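# Build an 8 cm rod train from three colours

## Task

Using three rods other than the green one, each of a different colour, lay out a straight end-to-end row whose total length equals the green rod's 8 cm. Lengths by colour: blue 1, magenta 2, grey 3, orange 4, lime 5, purple 6, red 7, green 8, pink 9, turquoise 10 cm. All three rods must rest flat on the table itself (not on other rods), their ends must touch, and the row must have no step or kink. No second row of rods may be formed.

## Robot and tools

ROBOT. Two arms sit side by side: left_arm carries a five-finger left hand and right_arm a right hand. In the scene frame the origin is at table-top height, midway between the arms' nominal bases; +z is up, +x points out over the table, and left_arm is on the +y side. Calibrated bases: left_arm at (+0.009, +0.360, 0) m, right_arm at (+0.011, -0.274, 0) m, each yawed very slightly. Fixed cameras and the table use the scene frame; each arm's reported poses, targets and all offsets use that arm's own base frame.

HAND POINT. Each arm is steered by a point fixed to its palm: 0.15 m out from the wrist face along the fingers and 0.05 m in front of the palm. Its +z runs along the straight fingers, +y comes out of the palm, and +x runs across the palm (right hand: away from the thumb; left hand: toward the thumb). Straight fingertips reach 0.06 to 0.07 m past the point along +z and lie 0.06 m behind it along -y. A bracket on the little-finger side of the wrist sticks out and can strike things.

ROW LAYOUT. Every command row is 28 numbers, each in [-1, 1], always covering both arms: first left_arm, then right_arm. Per arm: dx, dy, dz, rx, ry, rz, then six hand motors thumb_turn, thumb_bend, index, middle, ring, little, then force_limit, speed.
Pose part (dx..rz): an offset, not a pose, measured from that arm's Hand target as it stood when the action or move began, along the arm's base axes. 1.0 equals 0.6 m of travel or 180 degrees of turn; rx, ry, rz form one rotation vector, turning about the Hand target's position. Rows inside one action or one move list all count from the same starting Hand target, not from the previous row; a repeated offset in a later call moves further. All six zero re-requests the current Hand target.
Hand part: absolute targets. Motors: -1 open (finger straight, thumb beside the palm or straight), +1 closed (curled, thumb in front of the palm or fully bent). force_limit runs from about 0 N at -1 to 10 N at +1 (15 N for the two thumb motors). speed rises from near zero at -1 to full at +0.48 and stays full above. There is no 'leave unchanged' value: repeat the eight hand numbers last sent to that hand (before any were sent, use hand_measured plus hand_force_limit and hand_speed). With the thumb turned in, the hand can wrap objects roughly 0.035 to 0.065 m thick; close at speed -0.94 or lower for a soft grip.

TOOLS.
execute_actions(actions, cameras): actions is a list of actions; each action is up to 15 rows, one per 1/30 s step, and a short action repeats its final row. Images come back only for an empty list or when cameras names them ("all" or camera names).
move(target, speed, blend, blocking, cameras): target is one row or a list of up to 15 rows, all offsets from the same starting Hand targets. Paths are straight lines and ignore obstacles and the other arm. speed is m/s, 0.002 to 4.3, default 0.25 (turns up to twice that in rad/s), one value or one per target. blend (m) rounds corners in a list; 0 stops at each. blocking=false returns early while the move runs on. A move is capped at 10 s.
wait(seconds 0 to 10), stop() to brake a running move, zoom_image(camera, region [x0, y0, x1, y1] pixels, each side at most 504), show_instructions() for reference pages, finished_scene(scene) with the current scene's number once the train is complete and stable.
Cameras: cam_high, cam_low, cam_left_wrist, cam_right_wrist, each 896x504.

RESULTS. Each arm reports end_effector_position (m) and end_effector_quat_wxyz in its base frame, its Hand target (the last commanded pose after clipping, from which the next offsets start), joint positions, velocities and torques. Hand lines list six values in motor order: hand_measured (position on the command scale), hand_stopped_by (moving, target, force, stalled, fault), hand_load_n (fingertip force, positive when pushed open; a drop to about 0 hints at a lost grip), plus hand_force_limit and hand_speed. A move adds a 'move:' line with its ending (done, off_target, moving, held, fault) and any limits (paced = pose clipped, held = steps withheld). Done/off_target say nothing about contact.

BEHAVIOUR. Arms follow loosely: hand points often rest 1 to 3 cm (up to 5 cm) short of the target, usually low; resend or add the missing distance. Orientation commands are clipped to 40 degrees from the measured one per step. Reported poses can be off by a few cm. Stopped fingers lock; to squeeze harder raise force_limit and send a more-closed target; to loosen send a more-open one.

AVOID. Knocking rods off the table, dropping or releasing moving rods, fast impacts with the table or fixed things, hard pressing, arms touching each other or one hand gripping the other's fingers, paths passing near an arm's own base, and long stretched or pushing poses that overheat motors (MOTOR HOT at 85 °C, the arm collapses at 100 °C). Loose rods may occasionally be nudged by outside pushes; recheck with cameras before finishing.

Each tool is called as name(argument=value, ...), one argument or row to a line, values as JSON.

Reference images:

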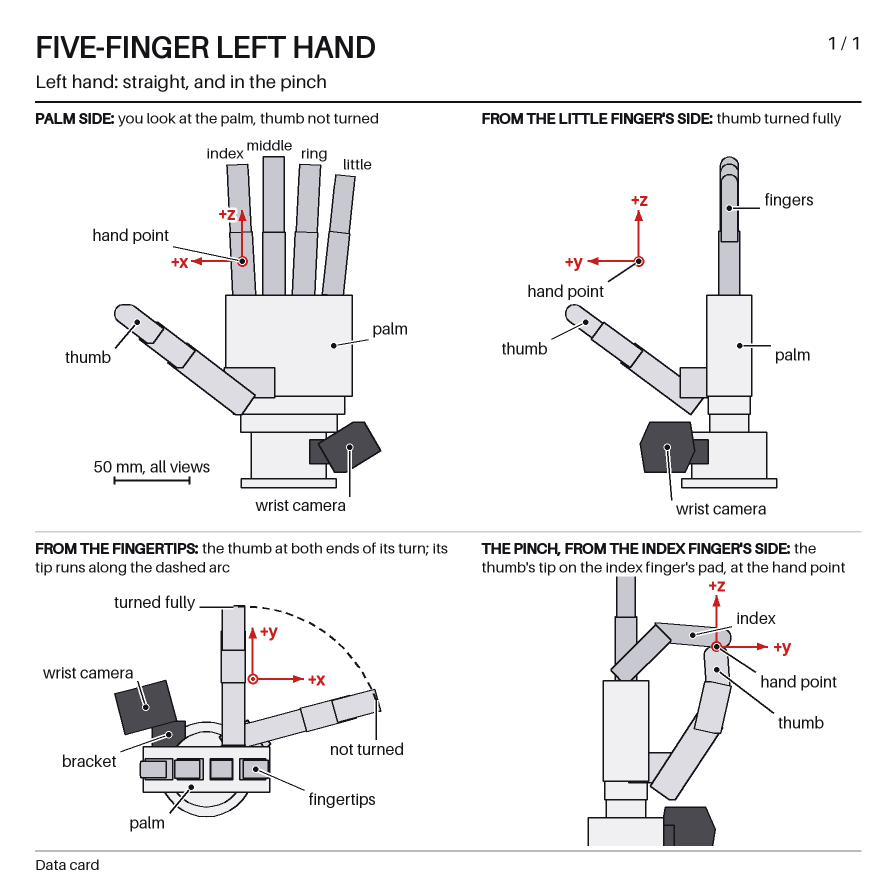

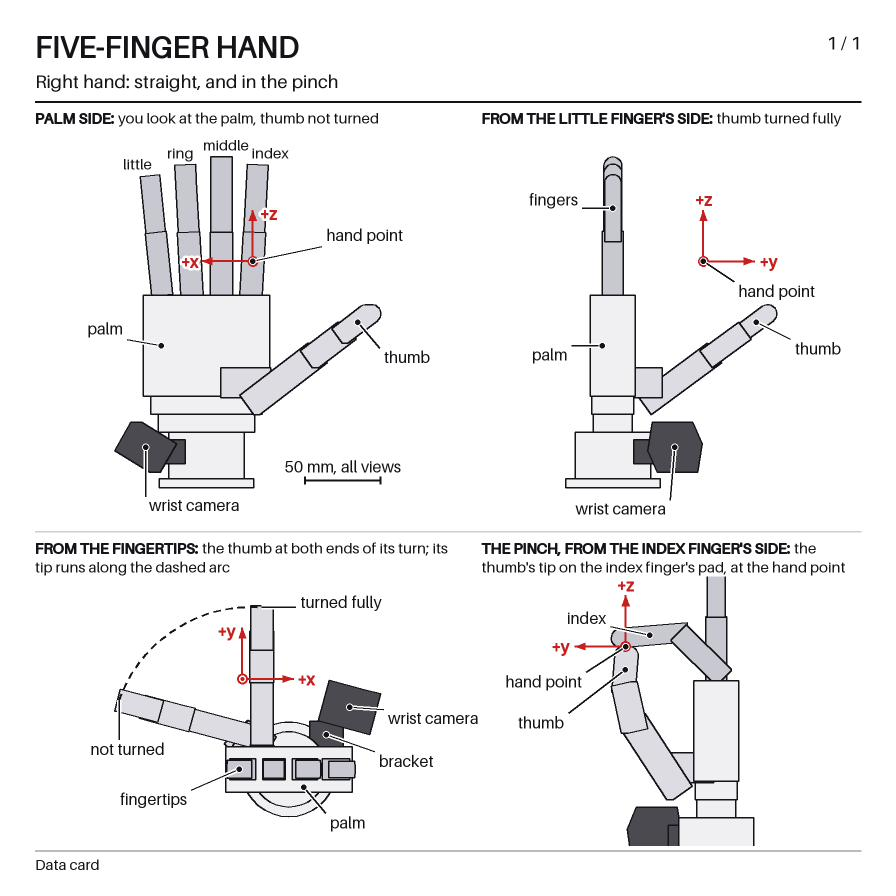

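## Session

execute_actions(
  actions=[],
)

Scene clock: 0.00 s.
left_arm: end_effector_position=(+0.2447, -0.4619, +0.3116) hand_measured=(-1.000, -1.000, -1.000, -1.000, -1.000, -1.000) hand_load_n=(+0.0, +0.0, +0.0, +0.0, +0.0, +0.0) hand_stopped_by=(target, target, target, target, target, target) hand_force_limit=0.00 hand_speed=-0.80 end_effector_quat_wxyz=(-0.039, -0.107, +0.939, -0.324) | right_arm: end_effector_position=(+0.3422, -0.1659, +0.2050) hand_measured=(-1.000, -1.000, -1.000, -1.000, -1.000, -1.000) hand_load_n=(+0.0, +0.0, +0.0, +0.5, +0.0, +0.0) hand_stopped_by=(target, target, target, target, target, target) hand_force_limit=0.00 hand_speed=-0.80 end_effector_quat_wxyz=(+0.270, +0.011, +0.920, +0.284)
Joint positions: left_arm=[-0.923 1.497 1.617 -1.135 0.385 0.31] | right_arm=[-0.941 1.456 1.055 -1.344 -0.791 0.581]
Joint velocities: within noise
Joint torques (N m): no reading
Motor temperatures (°C): left_arm=[34 35 31 27 27 27] | right_arm=[31 33 30 33 29 28]
Heat: left arm: hottest shoulder 35 °C; right arm: hottest shoulder 33 °C.
Hand target: left_arm +0.2480, -0.4662, +0.3207; -0.034, -0.104, +0.937, -0.333 | right_arm +0.3464, -0.1717, +0.2130; +0.277, +0.006, +0.921, +0.274

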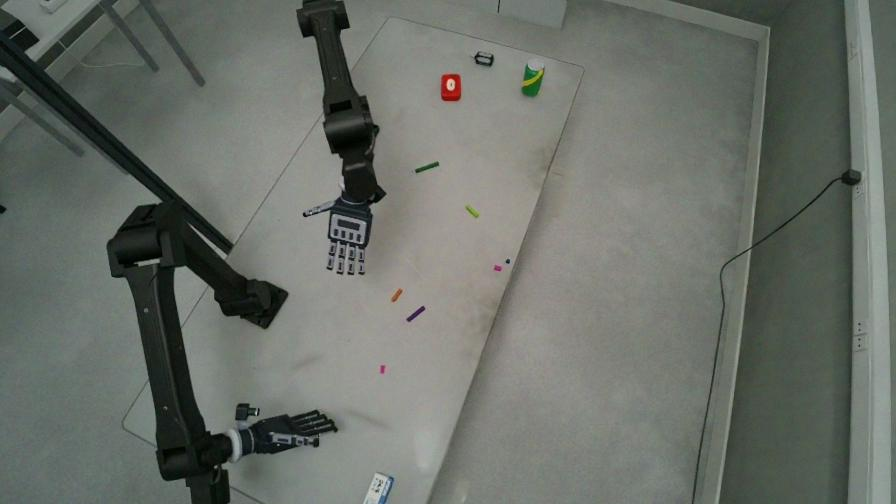

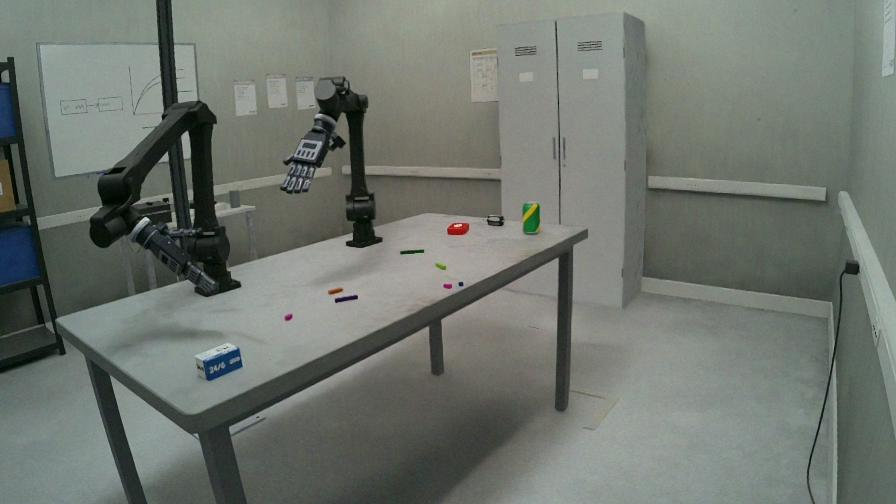

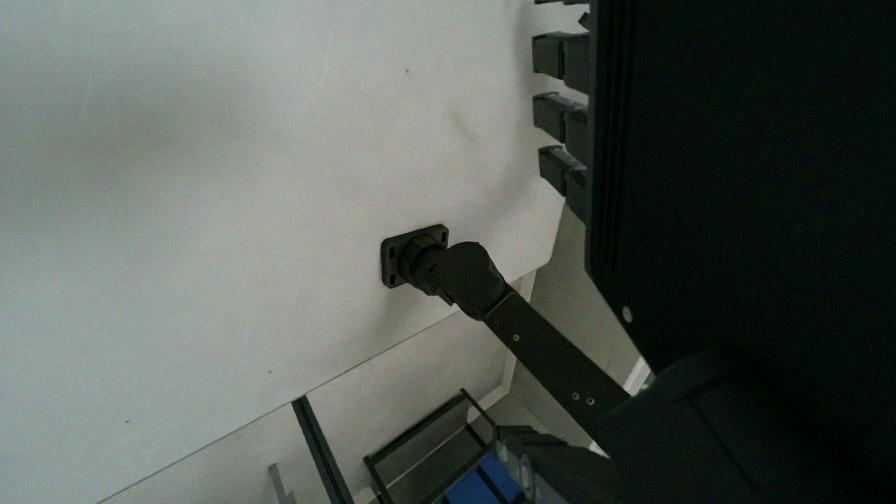

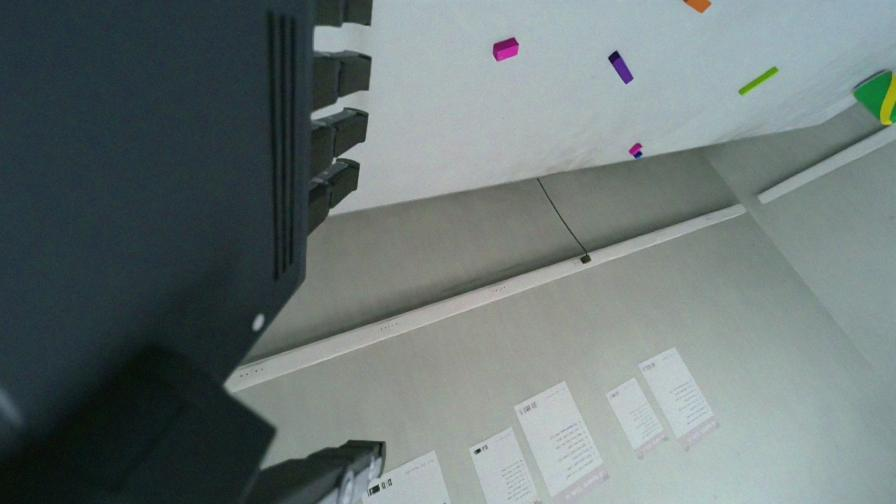

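zoom_image(
  camera="cam_high",
  region=[360, 140, 540, 390],
)

zoom_image(
  camera="cam_low",
  region=[260, 230, 500, 340],
)

Scaled by 2.016 from the camera's 896x504 image, which has a finer 1280x720 frame.

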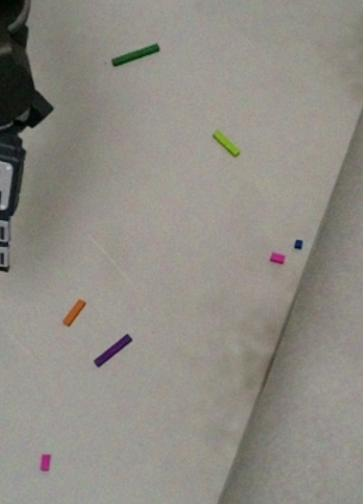

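Scaled by 2.100 from the camera's 896x504 image, which has a finer 1280x720 frame.

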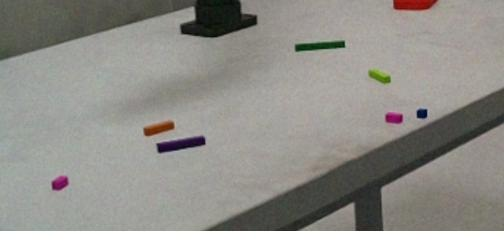

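move(
  target=[0.3317,0.3637,-0.118,0.2026,0.0952,0.2631,-1,-1,-1,-1,-1,-1,0,-0.8,0,0,0,0,0,0,-1,-1,-1,-1,-1,-1,0,-0.8],
  cameras=["all"],
)

Scene clock: 84.07 s.
left_arm: end_effector_position=(+0.4397, -0.2429, +0.2410) hand_measured=(-1.000, -1.000, -1.000, -1.000, -1.000, -1.000) hand_load_n=(+0.0, +0.0, +0.0, +0.0, +0.0, +0.0) hand_stopped_by=(target, target, target, target, target, target) hand_force_limit=0.00 hand_speed=-0.80 end_effector_quat_wxyz=(-0.007, -0.513, +0.858, +0.008) | right_arm: end_effector_position=(+0.3422, -0.1659, +0.2050) hand_measured=(-1.000, -1.000, -1.000, -1.000, -1.000, -1.000) hand_load_n=(+0.0, +0.0, +0.0, +0.0, +0.0, +0.0) hand_stopped_by=(target, target, target, target, target, target) hand_force_limit=0.00 hand_speed=-0.80 end_effector_quat_wxyz=(+0.270, +0.011, +0.920, +0.284)
Joint positions: left_arm=[-0.447 1.84 1.919 -1.671 0.002 0.047] | right_arm=[-0.941 1.456 1.055 -1.344 -0.791 0.581]
Joint torques (N m): left_arm=[0.09 -13.92 11.17 -0.23 -0.08 0.11] | right_arm=[0.73 -10.46 10.44 0.2 -0.51 0.01]
Motor temperatures (°C): left_arm=[33 38 40 27 27 27] | right_arm=[30 35 45 33 30 28]
Heat: left arm: hottest elbow 40 °C; right arm: hottest elbow 45 °C.
Hand target: left_arm +0.4470, -0.2480, +0.2499; +0.000, -0.515, +0.857, +0.000 | right_arm +0.3464, -0.1717, +0.2130; +0.277, +0.006, +0.921, +0.274
Off the commanded pose: left_arm 0.013 m, 1 deg | right_arm 0.011 m, 2 deg.
move: off_target (left_arm, right_arm)
camera_calibration:
cam_left_wrist: T_world_to_cam=[[0.768686, -0.639545, 0.0101551, -0.502697], [-0.54197, -0.642812, 0.541352, -0.0532582], [-0.339692, -0.421634, -0.840735, 0.363551], [0, 0, 0, 1]] pos_world=[0.481047, -0.202447, 0.339586]

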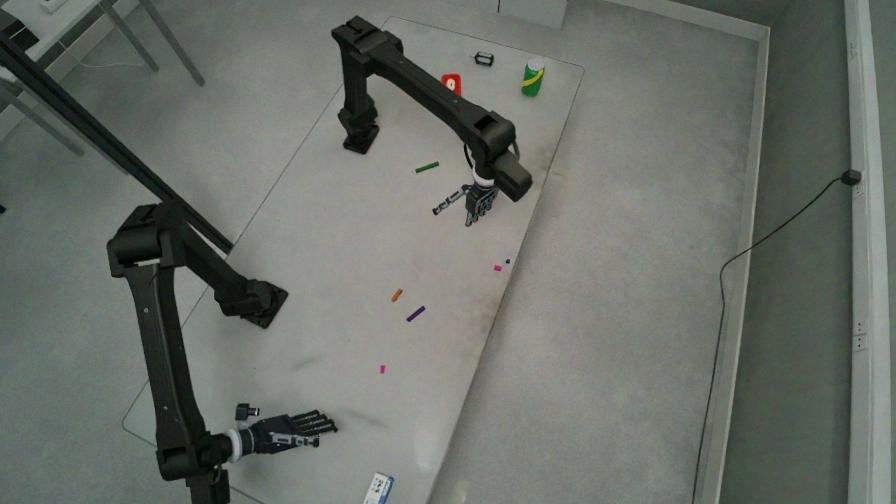

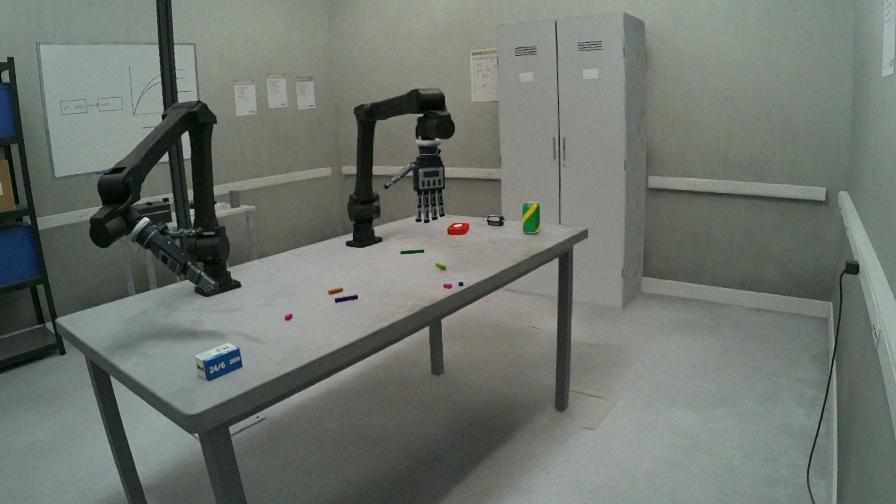

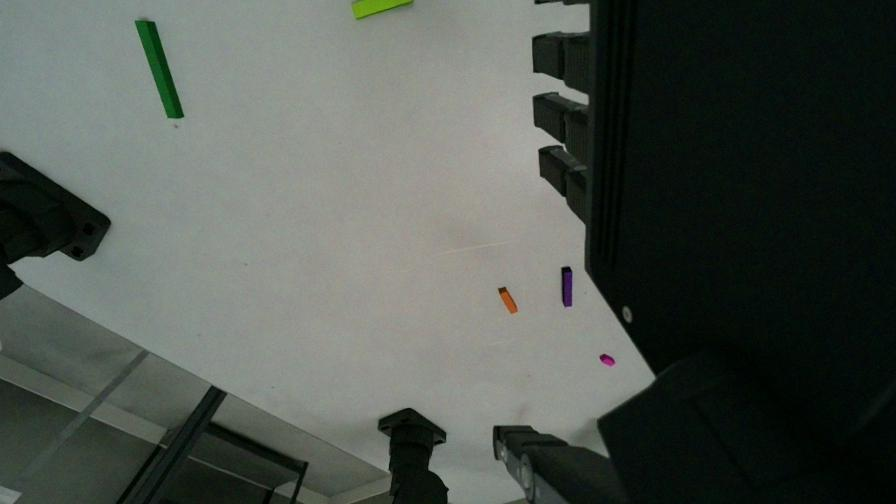

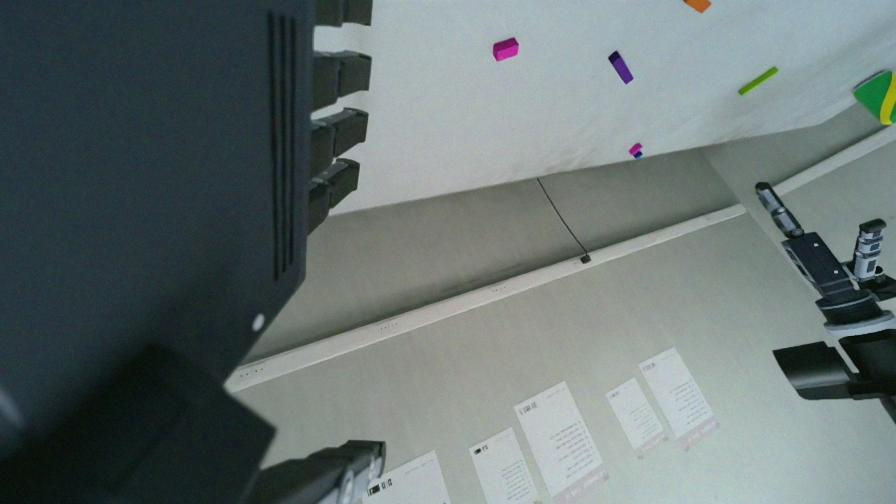

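move(
  target=[0,0,-0.2,0,0,0,-1,-1,-1,-1,-1,-1,0,-0.8,0,0,0,0,0,0,-1,-1,-1,-1,-1,-1,0,-0.8],
  cameras=["cam_left_wrist","cam_low","cam_high"],
)

Scene clock: 89.77 s.
left_arm: end_effector_position=(+0.4436, -0.2448, +0.1313) hand_measured=(-1.000, -1.000, -1.000, -1.000, -1.000, -1.000) hand_load_n=(-0.5, +0.0, +0.0, +0.0, +0.0, +0.0) hand_stopped_by=(target, target, target, target, target, target) hand_force_limit=0.00 hand_speed=-0.80 end_effector_quat_wxyz=(-0.004, -0.513, +0.858, +0.004) | right_arm: end_effector_position=(+0.3422, -0.1659, +0.2050) hand_measured=(-1.000, -1.000, -1.000, -1.000, -1.000, -1.000) hand_load_n=(+0.0, +0.0, +0.0, +0.0, +0.0, -0.5) hand_stopped_by=(target, target, target, target, target, target) hand_force_limit=0.00 hand_speed=-0.80 end_effector_quat_wxyz=(+0.270, +0.011, +0.920, +0.284)
Joint positions: left_arm=[-0.447 1.862 1.665 -1.384 0.002 0.046] | right_arm=[-0.941 1.456 1.055 -1.344 -0.791 0.581]
Joint torques (N m): left_arm=[0.62 -15.15 8.08 0.62 -0.07 0.07] | right_arm=[0.67 -10.34 10.45 0.23 -0.51 0.01]
Heat: left arm: hottest elbow 41 °C; right arm: hottest elbow 45 °C.
Hand target: left_arm +0.4470, -0.2480, +0.1299; +0.000, -0.515, +0.857, +0.000 | right_arm +0.3464, -0.1717, +0.2130; +0.277, +0.006, +0.921, +0.274
Off the commanded pose: left_arm 0.005 m, 1 deg | right_arm 0.011 m, 2 deg.
move: off_target (right_arm)
camera_calibration:
cam_left_wrist: T_world_to_cam=[[0.769033, -0.638892, 0.0201078, -0.507158], [-0.546476, -0.640823, 0.539175, 0.00971184], [-0.331589, -0.425632, -0.841954, 0.267501], [0, 0, 0, 1]] pos_world=[0.484029, -0.203939, 0.230184]
Images, in order (width x height): cam_high 896x504, cam_low 896x504, cam_left_wrist 896x504.

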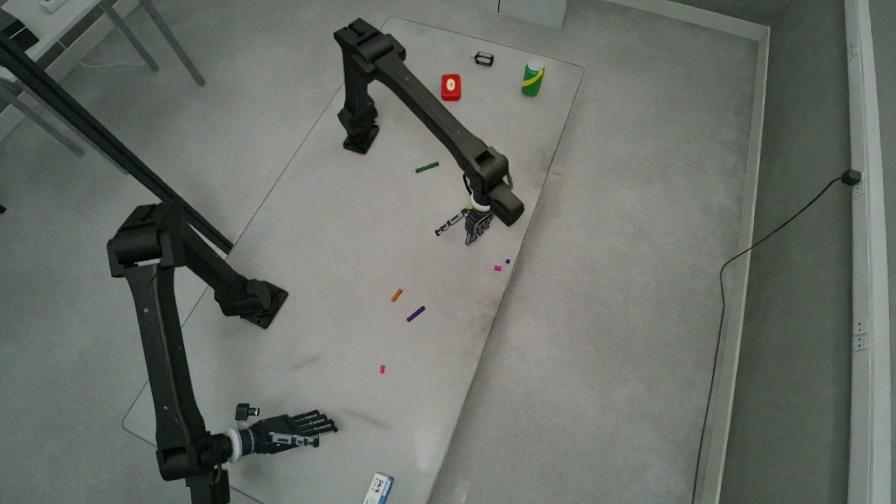

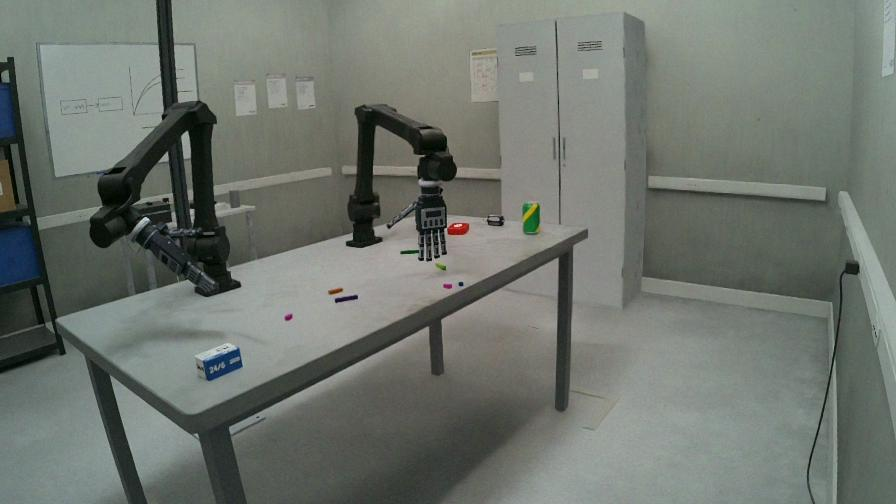

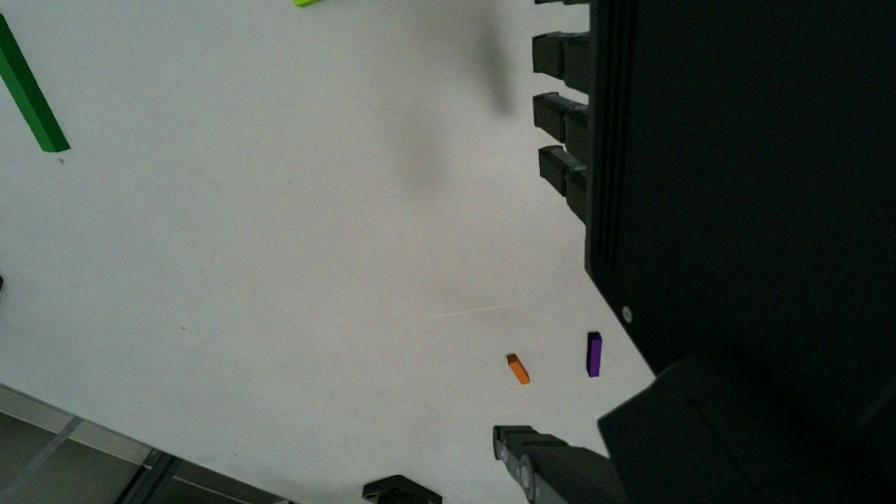

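move(
  target=[0,0,-0.06,0,0,0,-1,-1,-1,-1,-1,-1,0,-0.8,0,0,0,0,0,0,-1,-1,-1,-1,-1,-1,0,-0.8],
  speed=0.1,
  cameras=["cam_left_wrist","cam_low"],
)

zoom_image(
  camera="cam_low",
  region=[380, 200, 500, 300],
)

Scene clock: 100.63 s.
left_arm: end_effector_position=(+0.4453, -0.2457, +0.1015) hand_measured=(-1.000, -1.000, -1.000, -1.000, -1.000, -1.000) hand_load_n=(+0.0, +0.0, +0.0, +0.0, +0.0, +0.0) hand_stopped_by=(target, target, target, target, target, target) hand_force_limit=0.00 hand_speed=-0.80 end_effector_quat_wxyz=(+0.000, -0.513, +0.858, -0.002) | right_arm: end_effector_position=(+0.3422, -0.1659, +0.2050) hand_measured=(-1.000, -1.000, -1.000, -1.000, -1.000, -1.000) hand_load_n=(+0.0, +0.0, +0.0, +0.0, +0.0, +0.0) hand_stopped_by=(target, target, target, target, target, target) hand_force_limit=0.00 hand_speed=-0.80 end_effector_quat_wxyz=(+0.270, +0.011, +0.920, +0.284)
Joint positions: left_arm=[-0.447 1.875 1.606 -1.298 0.002 0.046] | right_arm=[-0.941 1.456 1.055 -1.344 -0.791 0.581]
Joint torques (N m): left_arm=[0.5 -14.04 7.49 0.66 -0.07 0.07] | right_arm=[0.67 -10.34 10.44 0.2 -0.51 0]
Heat: left arm: hottest elbow 42 °C; right arm: hottest elbow 46 °C.
Hand target: left_arm +0.4470, -0.2480, +0.0940; +0.000, -0.515, +0.857, +0.000 | right_arm +0.3464, -0.1717, +0.2130; +0.277, +0.006, +0.921, +0.274
Off the commanded pose: left_arm 0.008 m, 0 deg | right_arm 0.011 m, 2 deg.
move: off_target (right_arm)
camera_calibration:
cam_left_wrist: T_world_to_cam=[[0.768733, -0.638673, 0.0338571, -0.509541], [-0.553309, -0.637568, 0.536056, 0.0303575], [-0.320778, -0.430817, -0.843503, 0.236637], [0, 0, 0, 1]] pos_world=[0.484406, -0.204128, 0.200582]
Images, in order (width x height): cam_low 896x504, cam_left_wrist 896x504.

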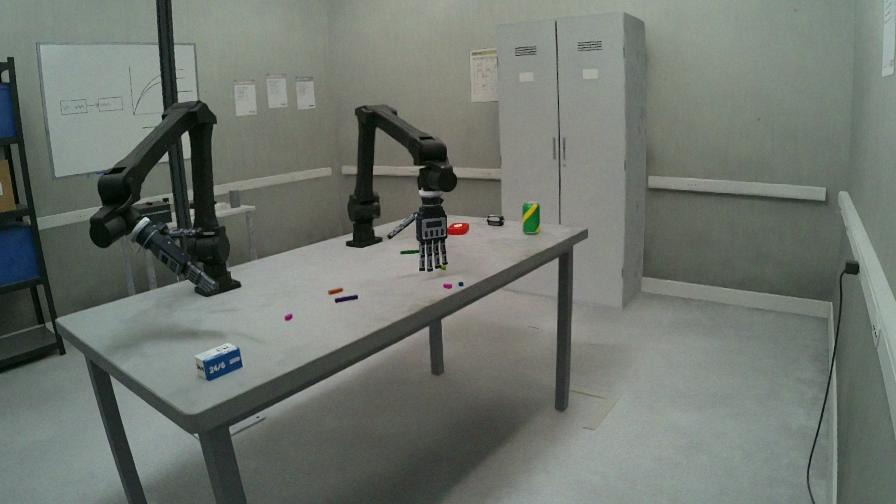

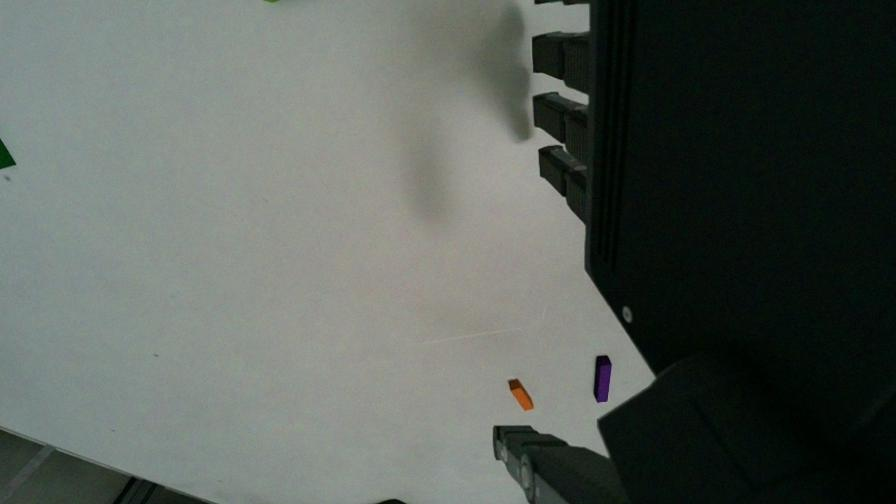

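Scaled by 4.200 from the camera's 896x504 image, which has a finer 1280x720 frame.

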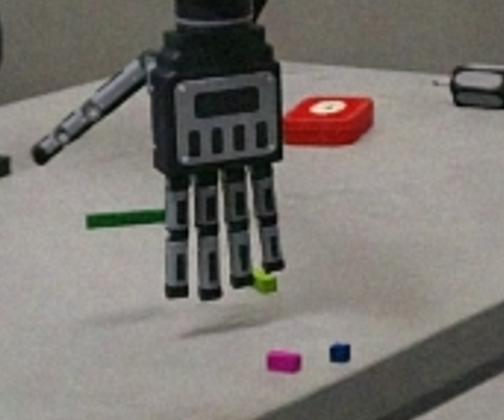

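move(
  target=[0,0,-0.03,0,0,0,-1,-1,-1,-1,-1,-1,0,-0.8,0,0,0,0,0,0,-1,-1,-1,-1,-1,-1,0,-0.8],
  speed=0.05,
  cameras=["cam_left_wrist","cam_low"],
)

zoom_image(
  camera="cam_low",
  region=[380, 200, 500, 300],
)

Scene clock: 103.67 s.
left_arm: end_effector_position=(+0.4456, -0.2458, +0.0845) hand_measured=(-1.000, -1.000, -1.000, -1.000, -1.000, -1.000) hand_load_n=(+0.0, +0.0, +0.0, +0.0, +0.0, +0.0) hand_stopped_by=(target, target, target, target, target, target) hand_force_limit=0.00 hand_speed=-0.80 end_effector_quat_wxyz=(+0.001, -0.513, +0.858, -0.003) | right_arm: end_effector_position=(+0.3422, -0.1659, +0.2050) hand_measured=(-1.000, -1.000, -1.000, -1.000, -1.000, -1.000) hand_load_n=(+0.0, -0.5, +0.0, +0.0, +0.0, +0.0) hand_stopped_by=(target, target, target, target, target, target) hand_force_limit=0.00 hand_speed=-0.80 end_effector_quat_wxyz=(+0.270, +0.011, +0.920, +0.284)
Joint positions: left_arm=[-0.447 1.888 1.579 -1.256 0.002 0.046] | right_arm=[-0.941 1.456 1.055 -1.344 -0.791 0.581]
Joint torques (N m): left_arm=[0.32 -13.92 7.35 0.69 -0.09 0.08] | right_arm=[0.67 -10.46 10.41 0.21 -0.51 0.01]
Heat: left arm: hottest elbow 42 °C; right arm: hottest elbow 46 °C.
Hand target: left_arm +0.4469, -0.2480, +0.0759; +0.000, -0.515, +0.857, +0.000 | right_arm +0.3464, -0.1717, +0.2130; +0.277, +0.006, +0.921, +0.274
Off the commanded pose: left_arm 0.009 m, 0 deg | right_arm 0.011 m, 2 deg.
move: off_target (right_arm)
camera_calibration:
cam_left_wrist: T_world_to_cam=[[0.768643, -0.638681, 0.0356937, -0.509552], [-0.554245, -0.637089, 0.535659, 0.0401966], [-0.319375, -0.431514, -0.84368, 0.22156], [0, 0, 0, 1]] pos_world=[0.484703, -0.204227, 0.183582]
Images, in order (width x height): cam_low 896x504, cam_left_wrist 896x504.

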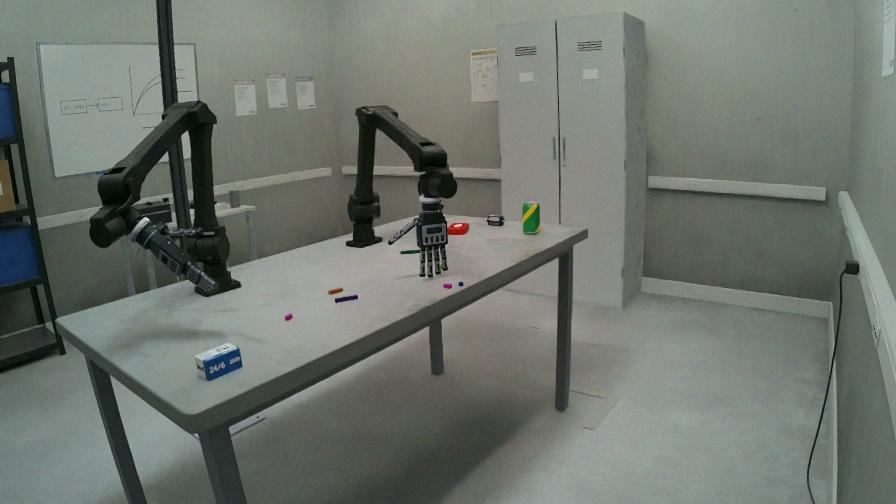

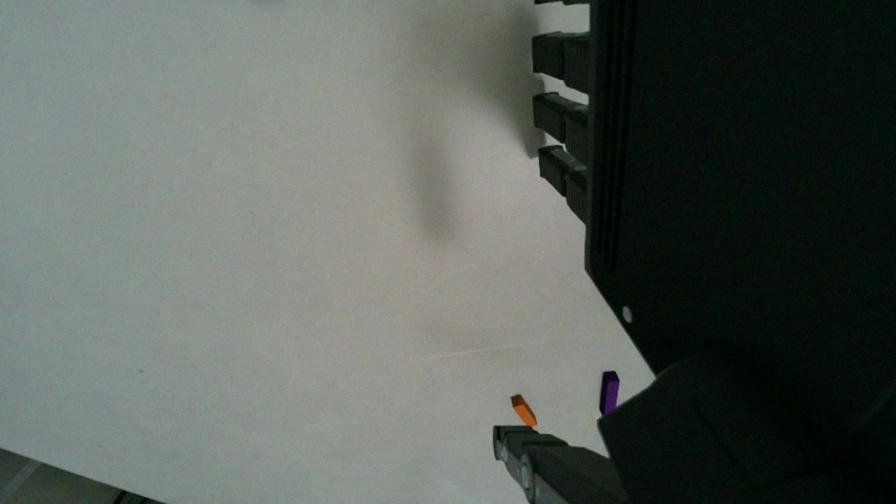

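Scaled by 4.200 from the camera's 896x504 image, which has a finer 1280x720 frame.

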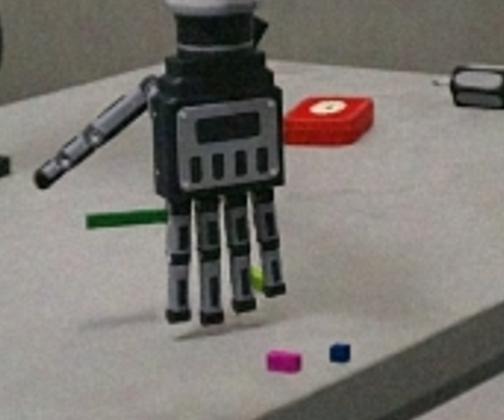

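move(
  target=[0,0,-0.015,0,0,0,-1,-1,-1,-1,-1,-1,0,-0.8,0,0,0,0,0,0,-1,-1,-1,-1,-1,-1,0,-0.8],
  speed=0.05,
  cameras=["cam_left_wrist","cam_low"],
)

zoom_image(
  camera="cam_low",
  region=[410, 240, 470, 300],
)

zoom_image(
  camera="cam_left_wrist",
  region=[400, 0, 640, 240],
)

Scene clock: 106.87 s.
left_arm: end_effector_position=(+0.4463, -0.2461, +0.0772) hand_measured=(-1.000, -1.000, -1.000, -1.000, -1.000, -1.000) hand_load_n=(+0.0, +0.0, +0.0, +0.0, +0.0, +0.0) hand_stopped_by=(target, target, target, target, target, target) hand_force_limit=0.00 hand_speed=-0.80 end_effector_quat_wxyz=(+0.002, -0.513, +0.858, -0.004) | right_arm: end_effector_position=(+0.3422, -0.1659, +0.2050) hand_measured=(-1.000, -1.000, -1.000, -1.000, -1.000, -1.000) hand_load_n=(+0.0, +0.0, +0.0, +0.0, +0.5, +0.0) hand_stopped_by=(target, target, target, target, target, target) hand_force_limit=0.00 hand_speed=-0.80 end_effector_quat_wxyz=(+0.270, +0.011, +0.920, +0.284)
Joint positions: left_arm=[-0.447 1.893 1.567 -1.236 0.002 0.046] | right_arm=[-0.941 1.456 1.055 -1.344 -0.791 0.581]
Joint torques (N m): left_arm=[0.38 -13.51 7.45 0.68 -0.09 0.06] | right_arm=[0.79 -10.46 10.44 0.21 -0.51 0.01]
Heat: left arm: hottest elbow 42 °C; right arm: hottest elbow 46 °C.
Hand target: left_arm +0.4470, -0.2480, +0.0670; +0.000, -0.515, +0.857, +0.000 | right_arm +0.3464, -0.1717, +0.2130; +0.277, +0.006, +0.921, +0.274
Off the commanded pose: left_arm 0.010 m, 1 deg | right_arm 0.011 m, 2 deg.
move: off_target (right_arm)
camera_calibration:
cam_left_wrist: T_world_to_cam=[[0.768528, -0.638603, 0.039381, -0.510149], [-0.556064, -0.636215, 0.534812, 0.0452457], [-0.316478, -0.432916, -0.844053, 0.213836], [0, 0, 0, 1]] pos_world=[0.484897, -0.204424, 0.176381]
Images, in order (width x height): cam_low 896x504, cam_left_wrist 896x504.

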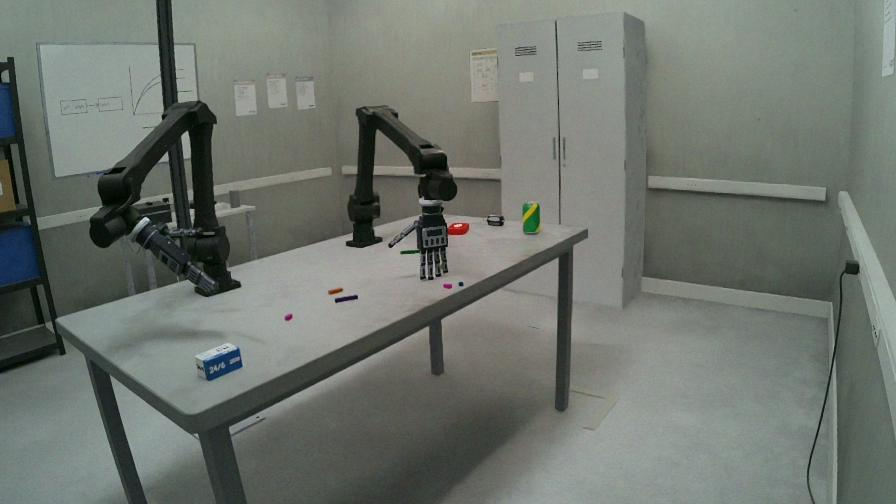

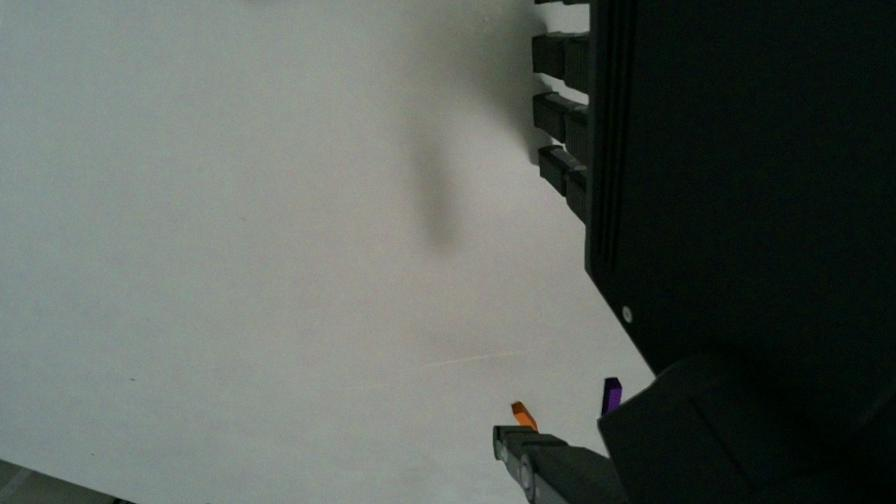

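Scaled by 8.400 from the camera's 896x504 image, which has a finer 1280x720 frame.

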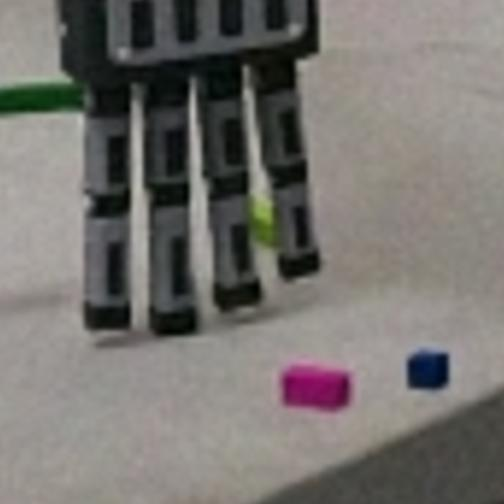

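Scaled by 2.100 from the camera's 896x504 image, which has a finer 1280x720 frame.

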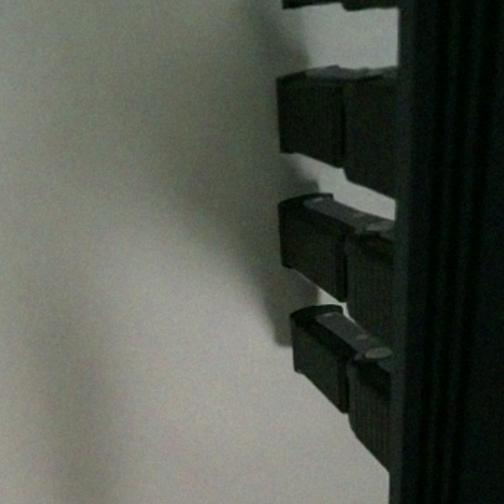

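move(
  target=[0,0,-0.01,0,0,0,-1,-1,-1,-1,-1,-1,0,-0.8,0,0,0,0,0,0,-1,-1,-1,-1,-1,-1,0,-0.8],
  speed=0.05,
  cameras=["cam_left_wrist","cam_low"],
)

zoom_image(
  camera="cam_low",
  region=[410, 240, 470, 300],
)

zoom_image(
  camera="cam_left_wrist",
  region=[400, 0, 640, 240],
)

Scene clock: 111.70 s.
left_arm: end_effector_position=(+0.4463, -0.2462, +0.0766) hand_measured=(-1.000, -1.000, -1.000, -1.000, -1.000, -1.000) hand_load_n=(+0.0, +0.0, +0.0, -1.5, +0.0, +0.0) hand_stopped_by=(target, target, target, target, target, target) hand_force_limit=0.00 hand_speed=-0.80 end_effector_quat_wxyz=(+0.002, -0.513, +0.858, -0.005) | right_arm: end_effector_position=(+0.3422, -0.1659, +0.2050) hand_measured=(-1.000, -1.000, -1.000, -1.000, -1.000, -1.000) hand_load_n=(+0.0, -0.5, +0.0, +0.0, +0.0, +0.5) hand_stopped_by=(target, target, target, target, target, target) hand_force_limit=0.00 hand_speed=-0.80 end_effector_quat_wxyz=(+0.270, +0.011, +0.920, +0.284)
Joint positions: left_arm=[-0.447 1.893 1.565 -1.234 0.002 0.046] | right_arm=[-0.941 1.456 1.055 -1.344 -0.791 0.581]
Joint torques (N m): left_arm=[0.56 -12.75 6.63 1.2 -0.08 0.07] | right_arm=[0.67 -10.4 10.43 0.24 -0.51 0]
Heat: left arm: hottest elbow 41 °C; right arm: hottest elbow 47 °C.
Hand target: left_arm +0.4470, -0.2480, +0.0610; +0.000, -0.515, +0.857, +0.000 | right_arm +0.3464, -0.1717, +0.2130; +0.277, +0.006, +0.921, +0.274
Off the commanded pose: left_arm 0.016 m, 1 deg | right_arm 0.011 m, 2 deg.
move: off_target (left_arm, right_arm)
camera_calibration:
cam_left_wrist: T_world_to_cam=[[0.768487, -0.638604, 0.0401656, -0.510178], [-0.556465, -0.636015, 0.534632, 0.0458969], [-0.315872, -0.433208, -0.84413, 0.213033], [0, 0, 0, 1]] pos_world=[0.484896, -0.204323, 0.175781]
Images, in order (width x height): cam_low 896x504, cam_left_wrist 896x504.

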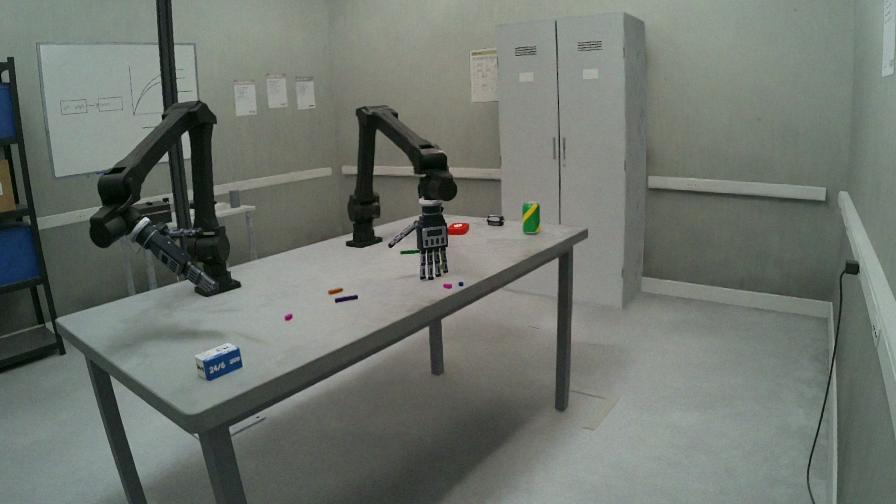

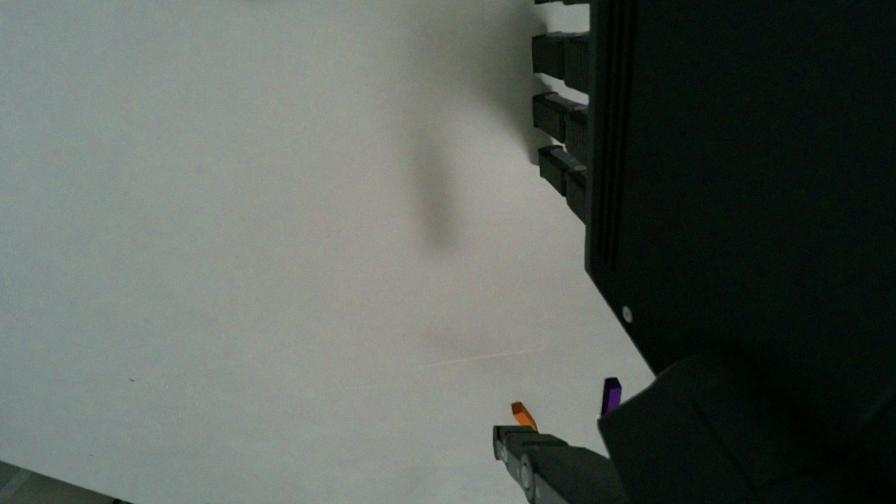

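Scaled by 8.400 from the camera's 896x504 image, which has a finer 1280x720 frame.

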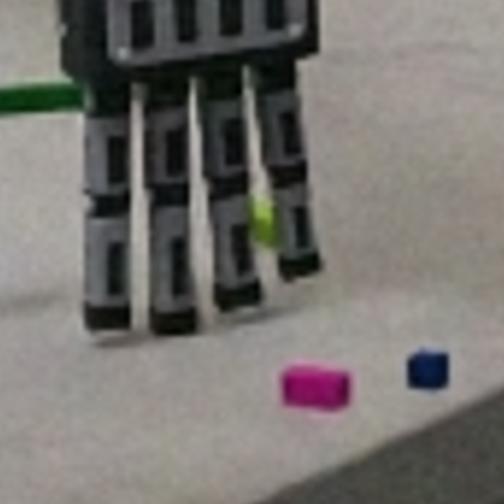

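Scaled by 2.100 from the camera's 896x504 image, which has a finer 1280x720 frame.

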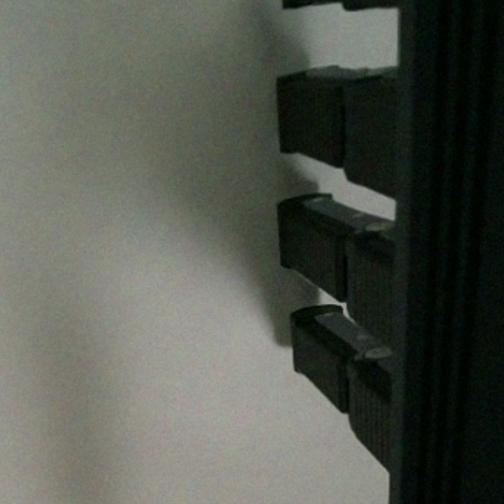

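move(
  target=[
    [0,0,0.09,0,0,0,-1,-1,-1,-1,-1,-1,0,-0.8,0,0,0,0,0,0,-1,-1,-1,-1,-1,-1,0,-0.8],
    [0.1337,-0.1193,0.1,0,0,0,-1,-1,-1,-1,-1,-1,0,-0.8,0,0,0,0,0,0,-1,-1,-1,-1,-1,-1,0,-0.8],
  ],
  blend=0.02,
  speed=0.2,
  cameras=["cam_left_wrist","cam_low","cam_high"],
)

Scene clock: 156.10 s.
left_arm: end_effector_position=(+0.5194, -0.3138, +0.1102) hand_measured=(-1.000, -1.000, -1.000, -1.000, -1.000, -1.000) hand_load_n=(+0.0, +0.0, +0.0, +0.0, +0.0, +0.0) hand_stopped_by=(target, target, target, target, target, target) hand_force_limit=0.00 hand_speed=-0.80 end_effector_quat_wxyz=(-0.007, -0.513, +0.858, +0.010) | right_arm: end_effector_position=(+0.3422, -0.1659, +0.2050) hand_measured=(-1.000, -1.000, -1.000, -1.000, -1.000, -1.000) hand_load_n=(+0.0, +0.0, +0.0, +0.0, +0.0, +0.0) hand_stopped_by=(target, target, target, target, target, target) hand_force_limit=0.00 hand_speed=-0.80 end_effector_quat_wxyz=(+0.270, +0.011, +0.920, +0.284)
Joint positions: left_arm=[-0.492 2.172 2.1 -1.524 0.002 0.002] | right_arm=[-0.941 1.456 1.055 -1.344 -0.791 0.581]
Joint torques (N m): left_arm=[0.85 -18.32 11.1 -0.25 -0.07 0.08] | right_arm=[0.67 -10.4 10.43 0.25 -0.51 0.01]
Heat: left arm: hottest elbow 40 °C; right arm: hottest elbow 49 °C.
Hand target: left_arm +0.5274, -0.3195, +0.1209; +0.001, -0.515, +0.857, +0.000 | right_arm +0.3464, -0.1717, +0.2130; +0.277, +0.006, +0.921, +0.274
Off the commanded pose: left_arm 0.015 m, 1 deg | right_arm 0.011 m, 2 deg.
move: off_target (left_arm, right_arm)
camera_calibration:
cam_left_wrist: T_world_to_cam=[[0.768704, -0.639579, 0.00571571, -0.6075], [-0.540248, -0.644484, 0.541084, 0.0137164], [-0.342382, -0.419021, -0.840949, 0.253093], [0, 0, 0, 1]] pos_world=[0.561053, -0.273653, 0.208889]
Images, in order (width x height): cam_high 896x504, cam_low 896x504, cam_left_wrist 896x504.

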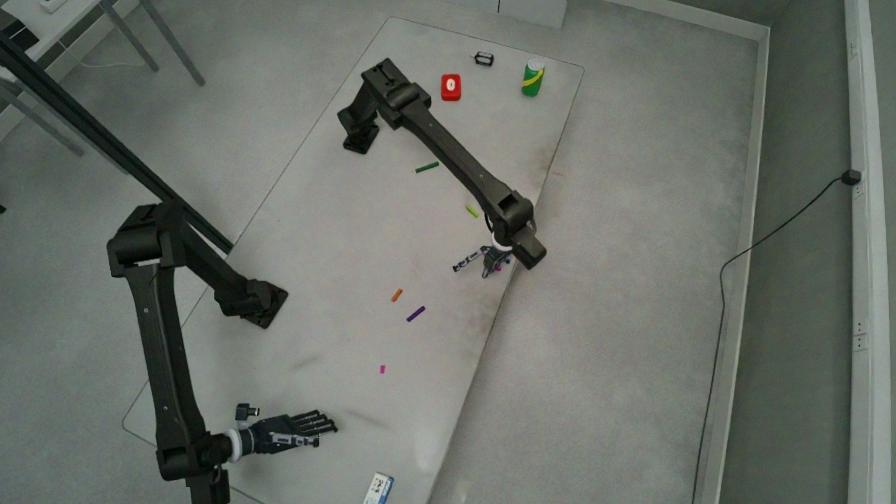

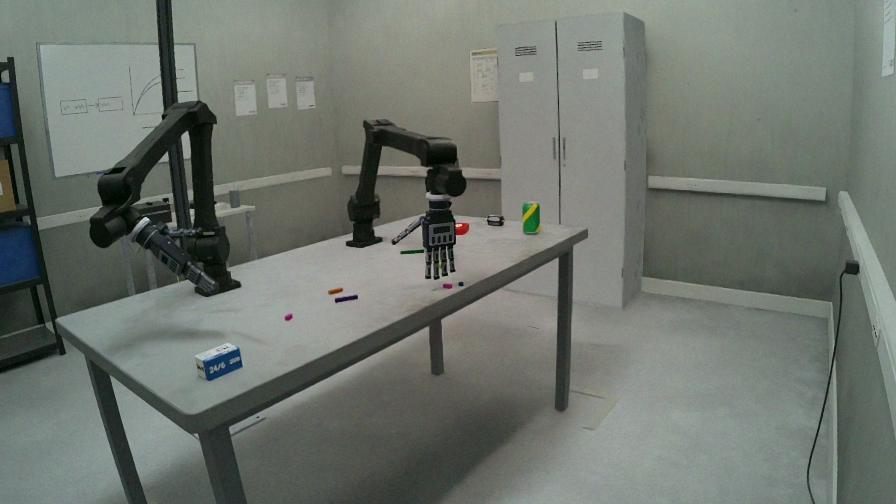

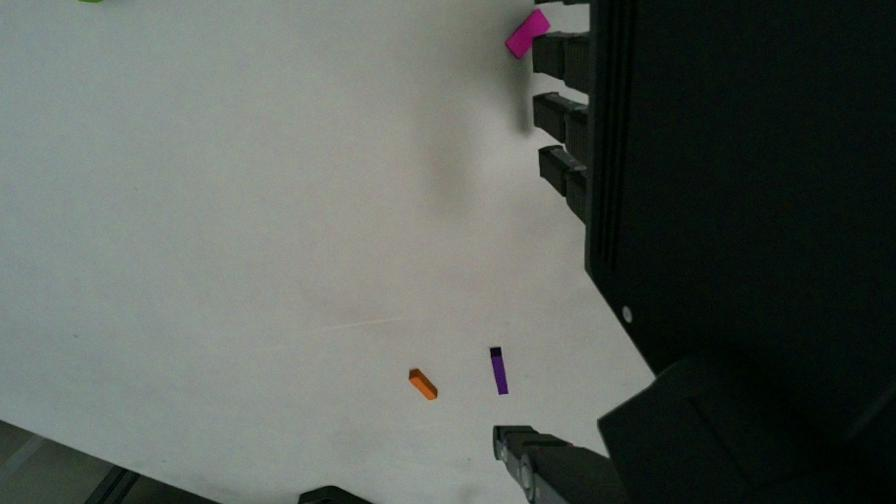

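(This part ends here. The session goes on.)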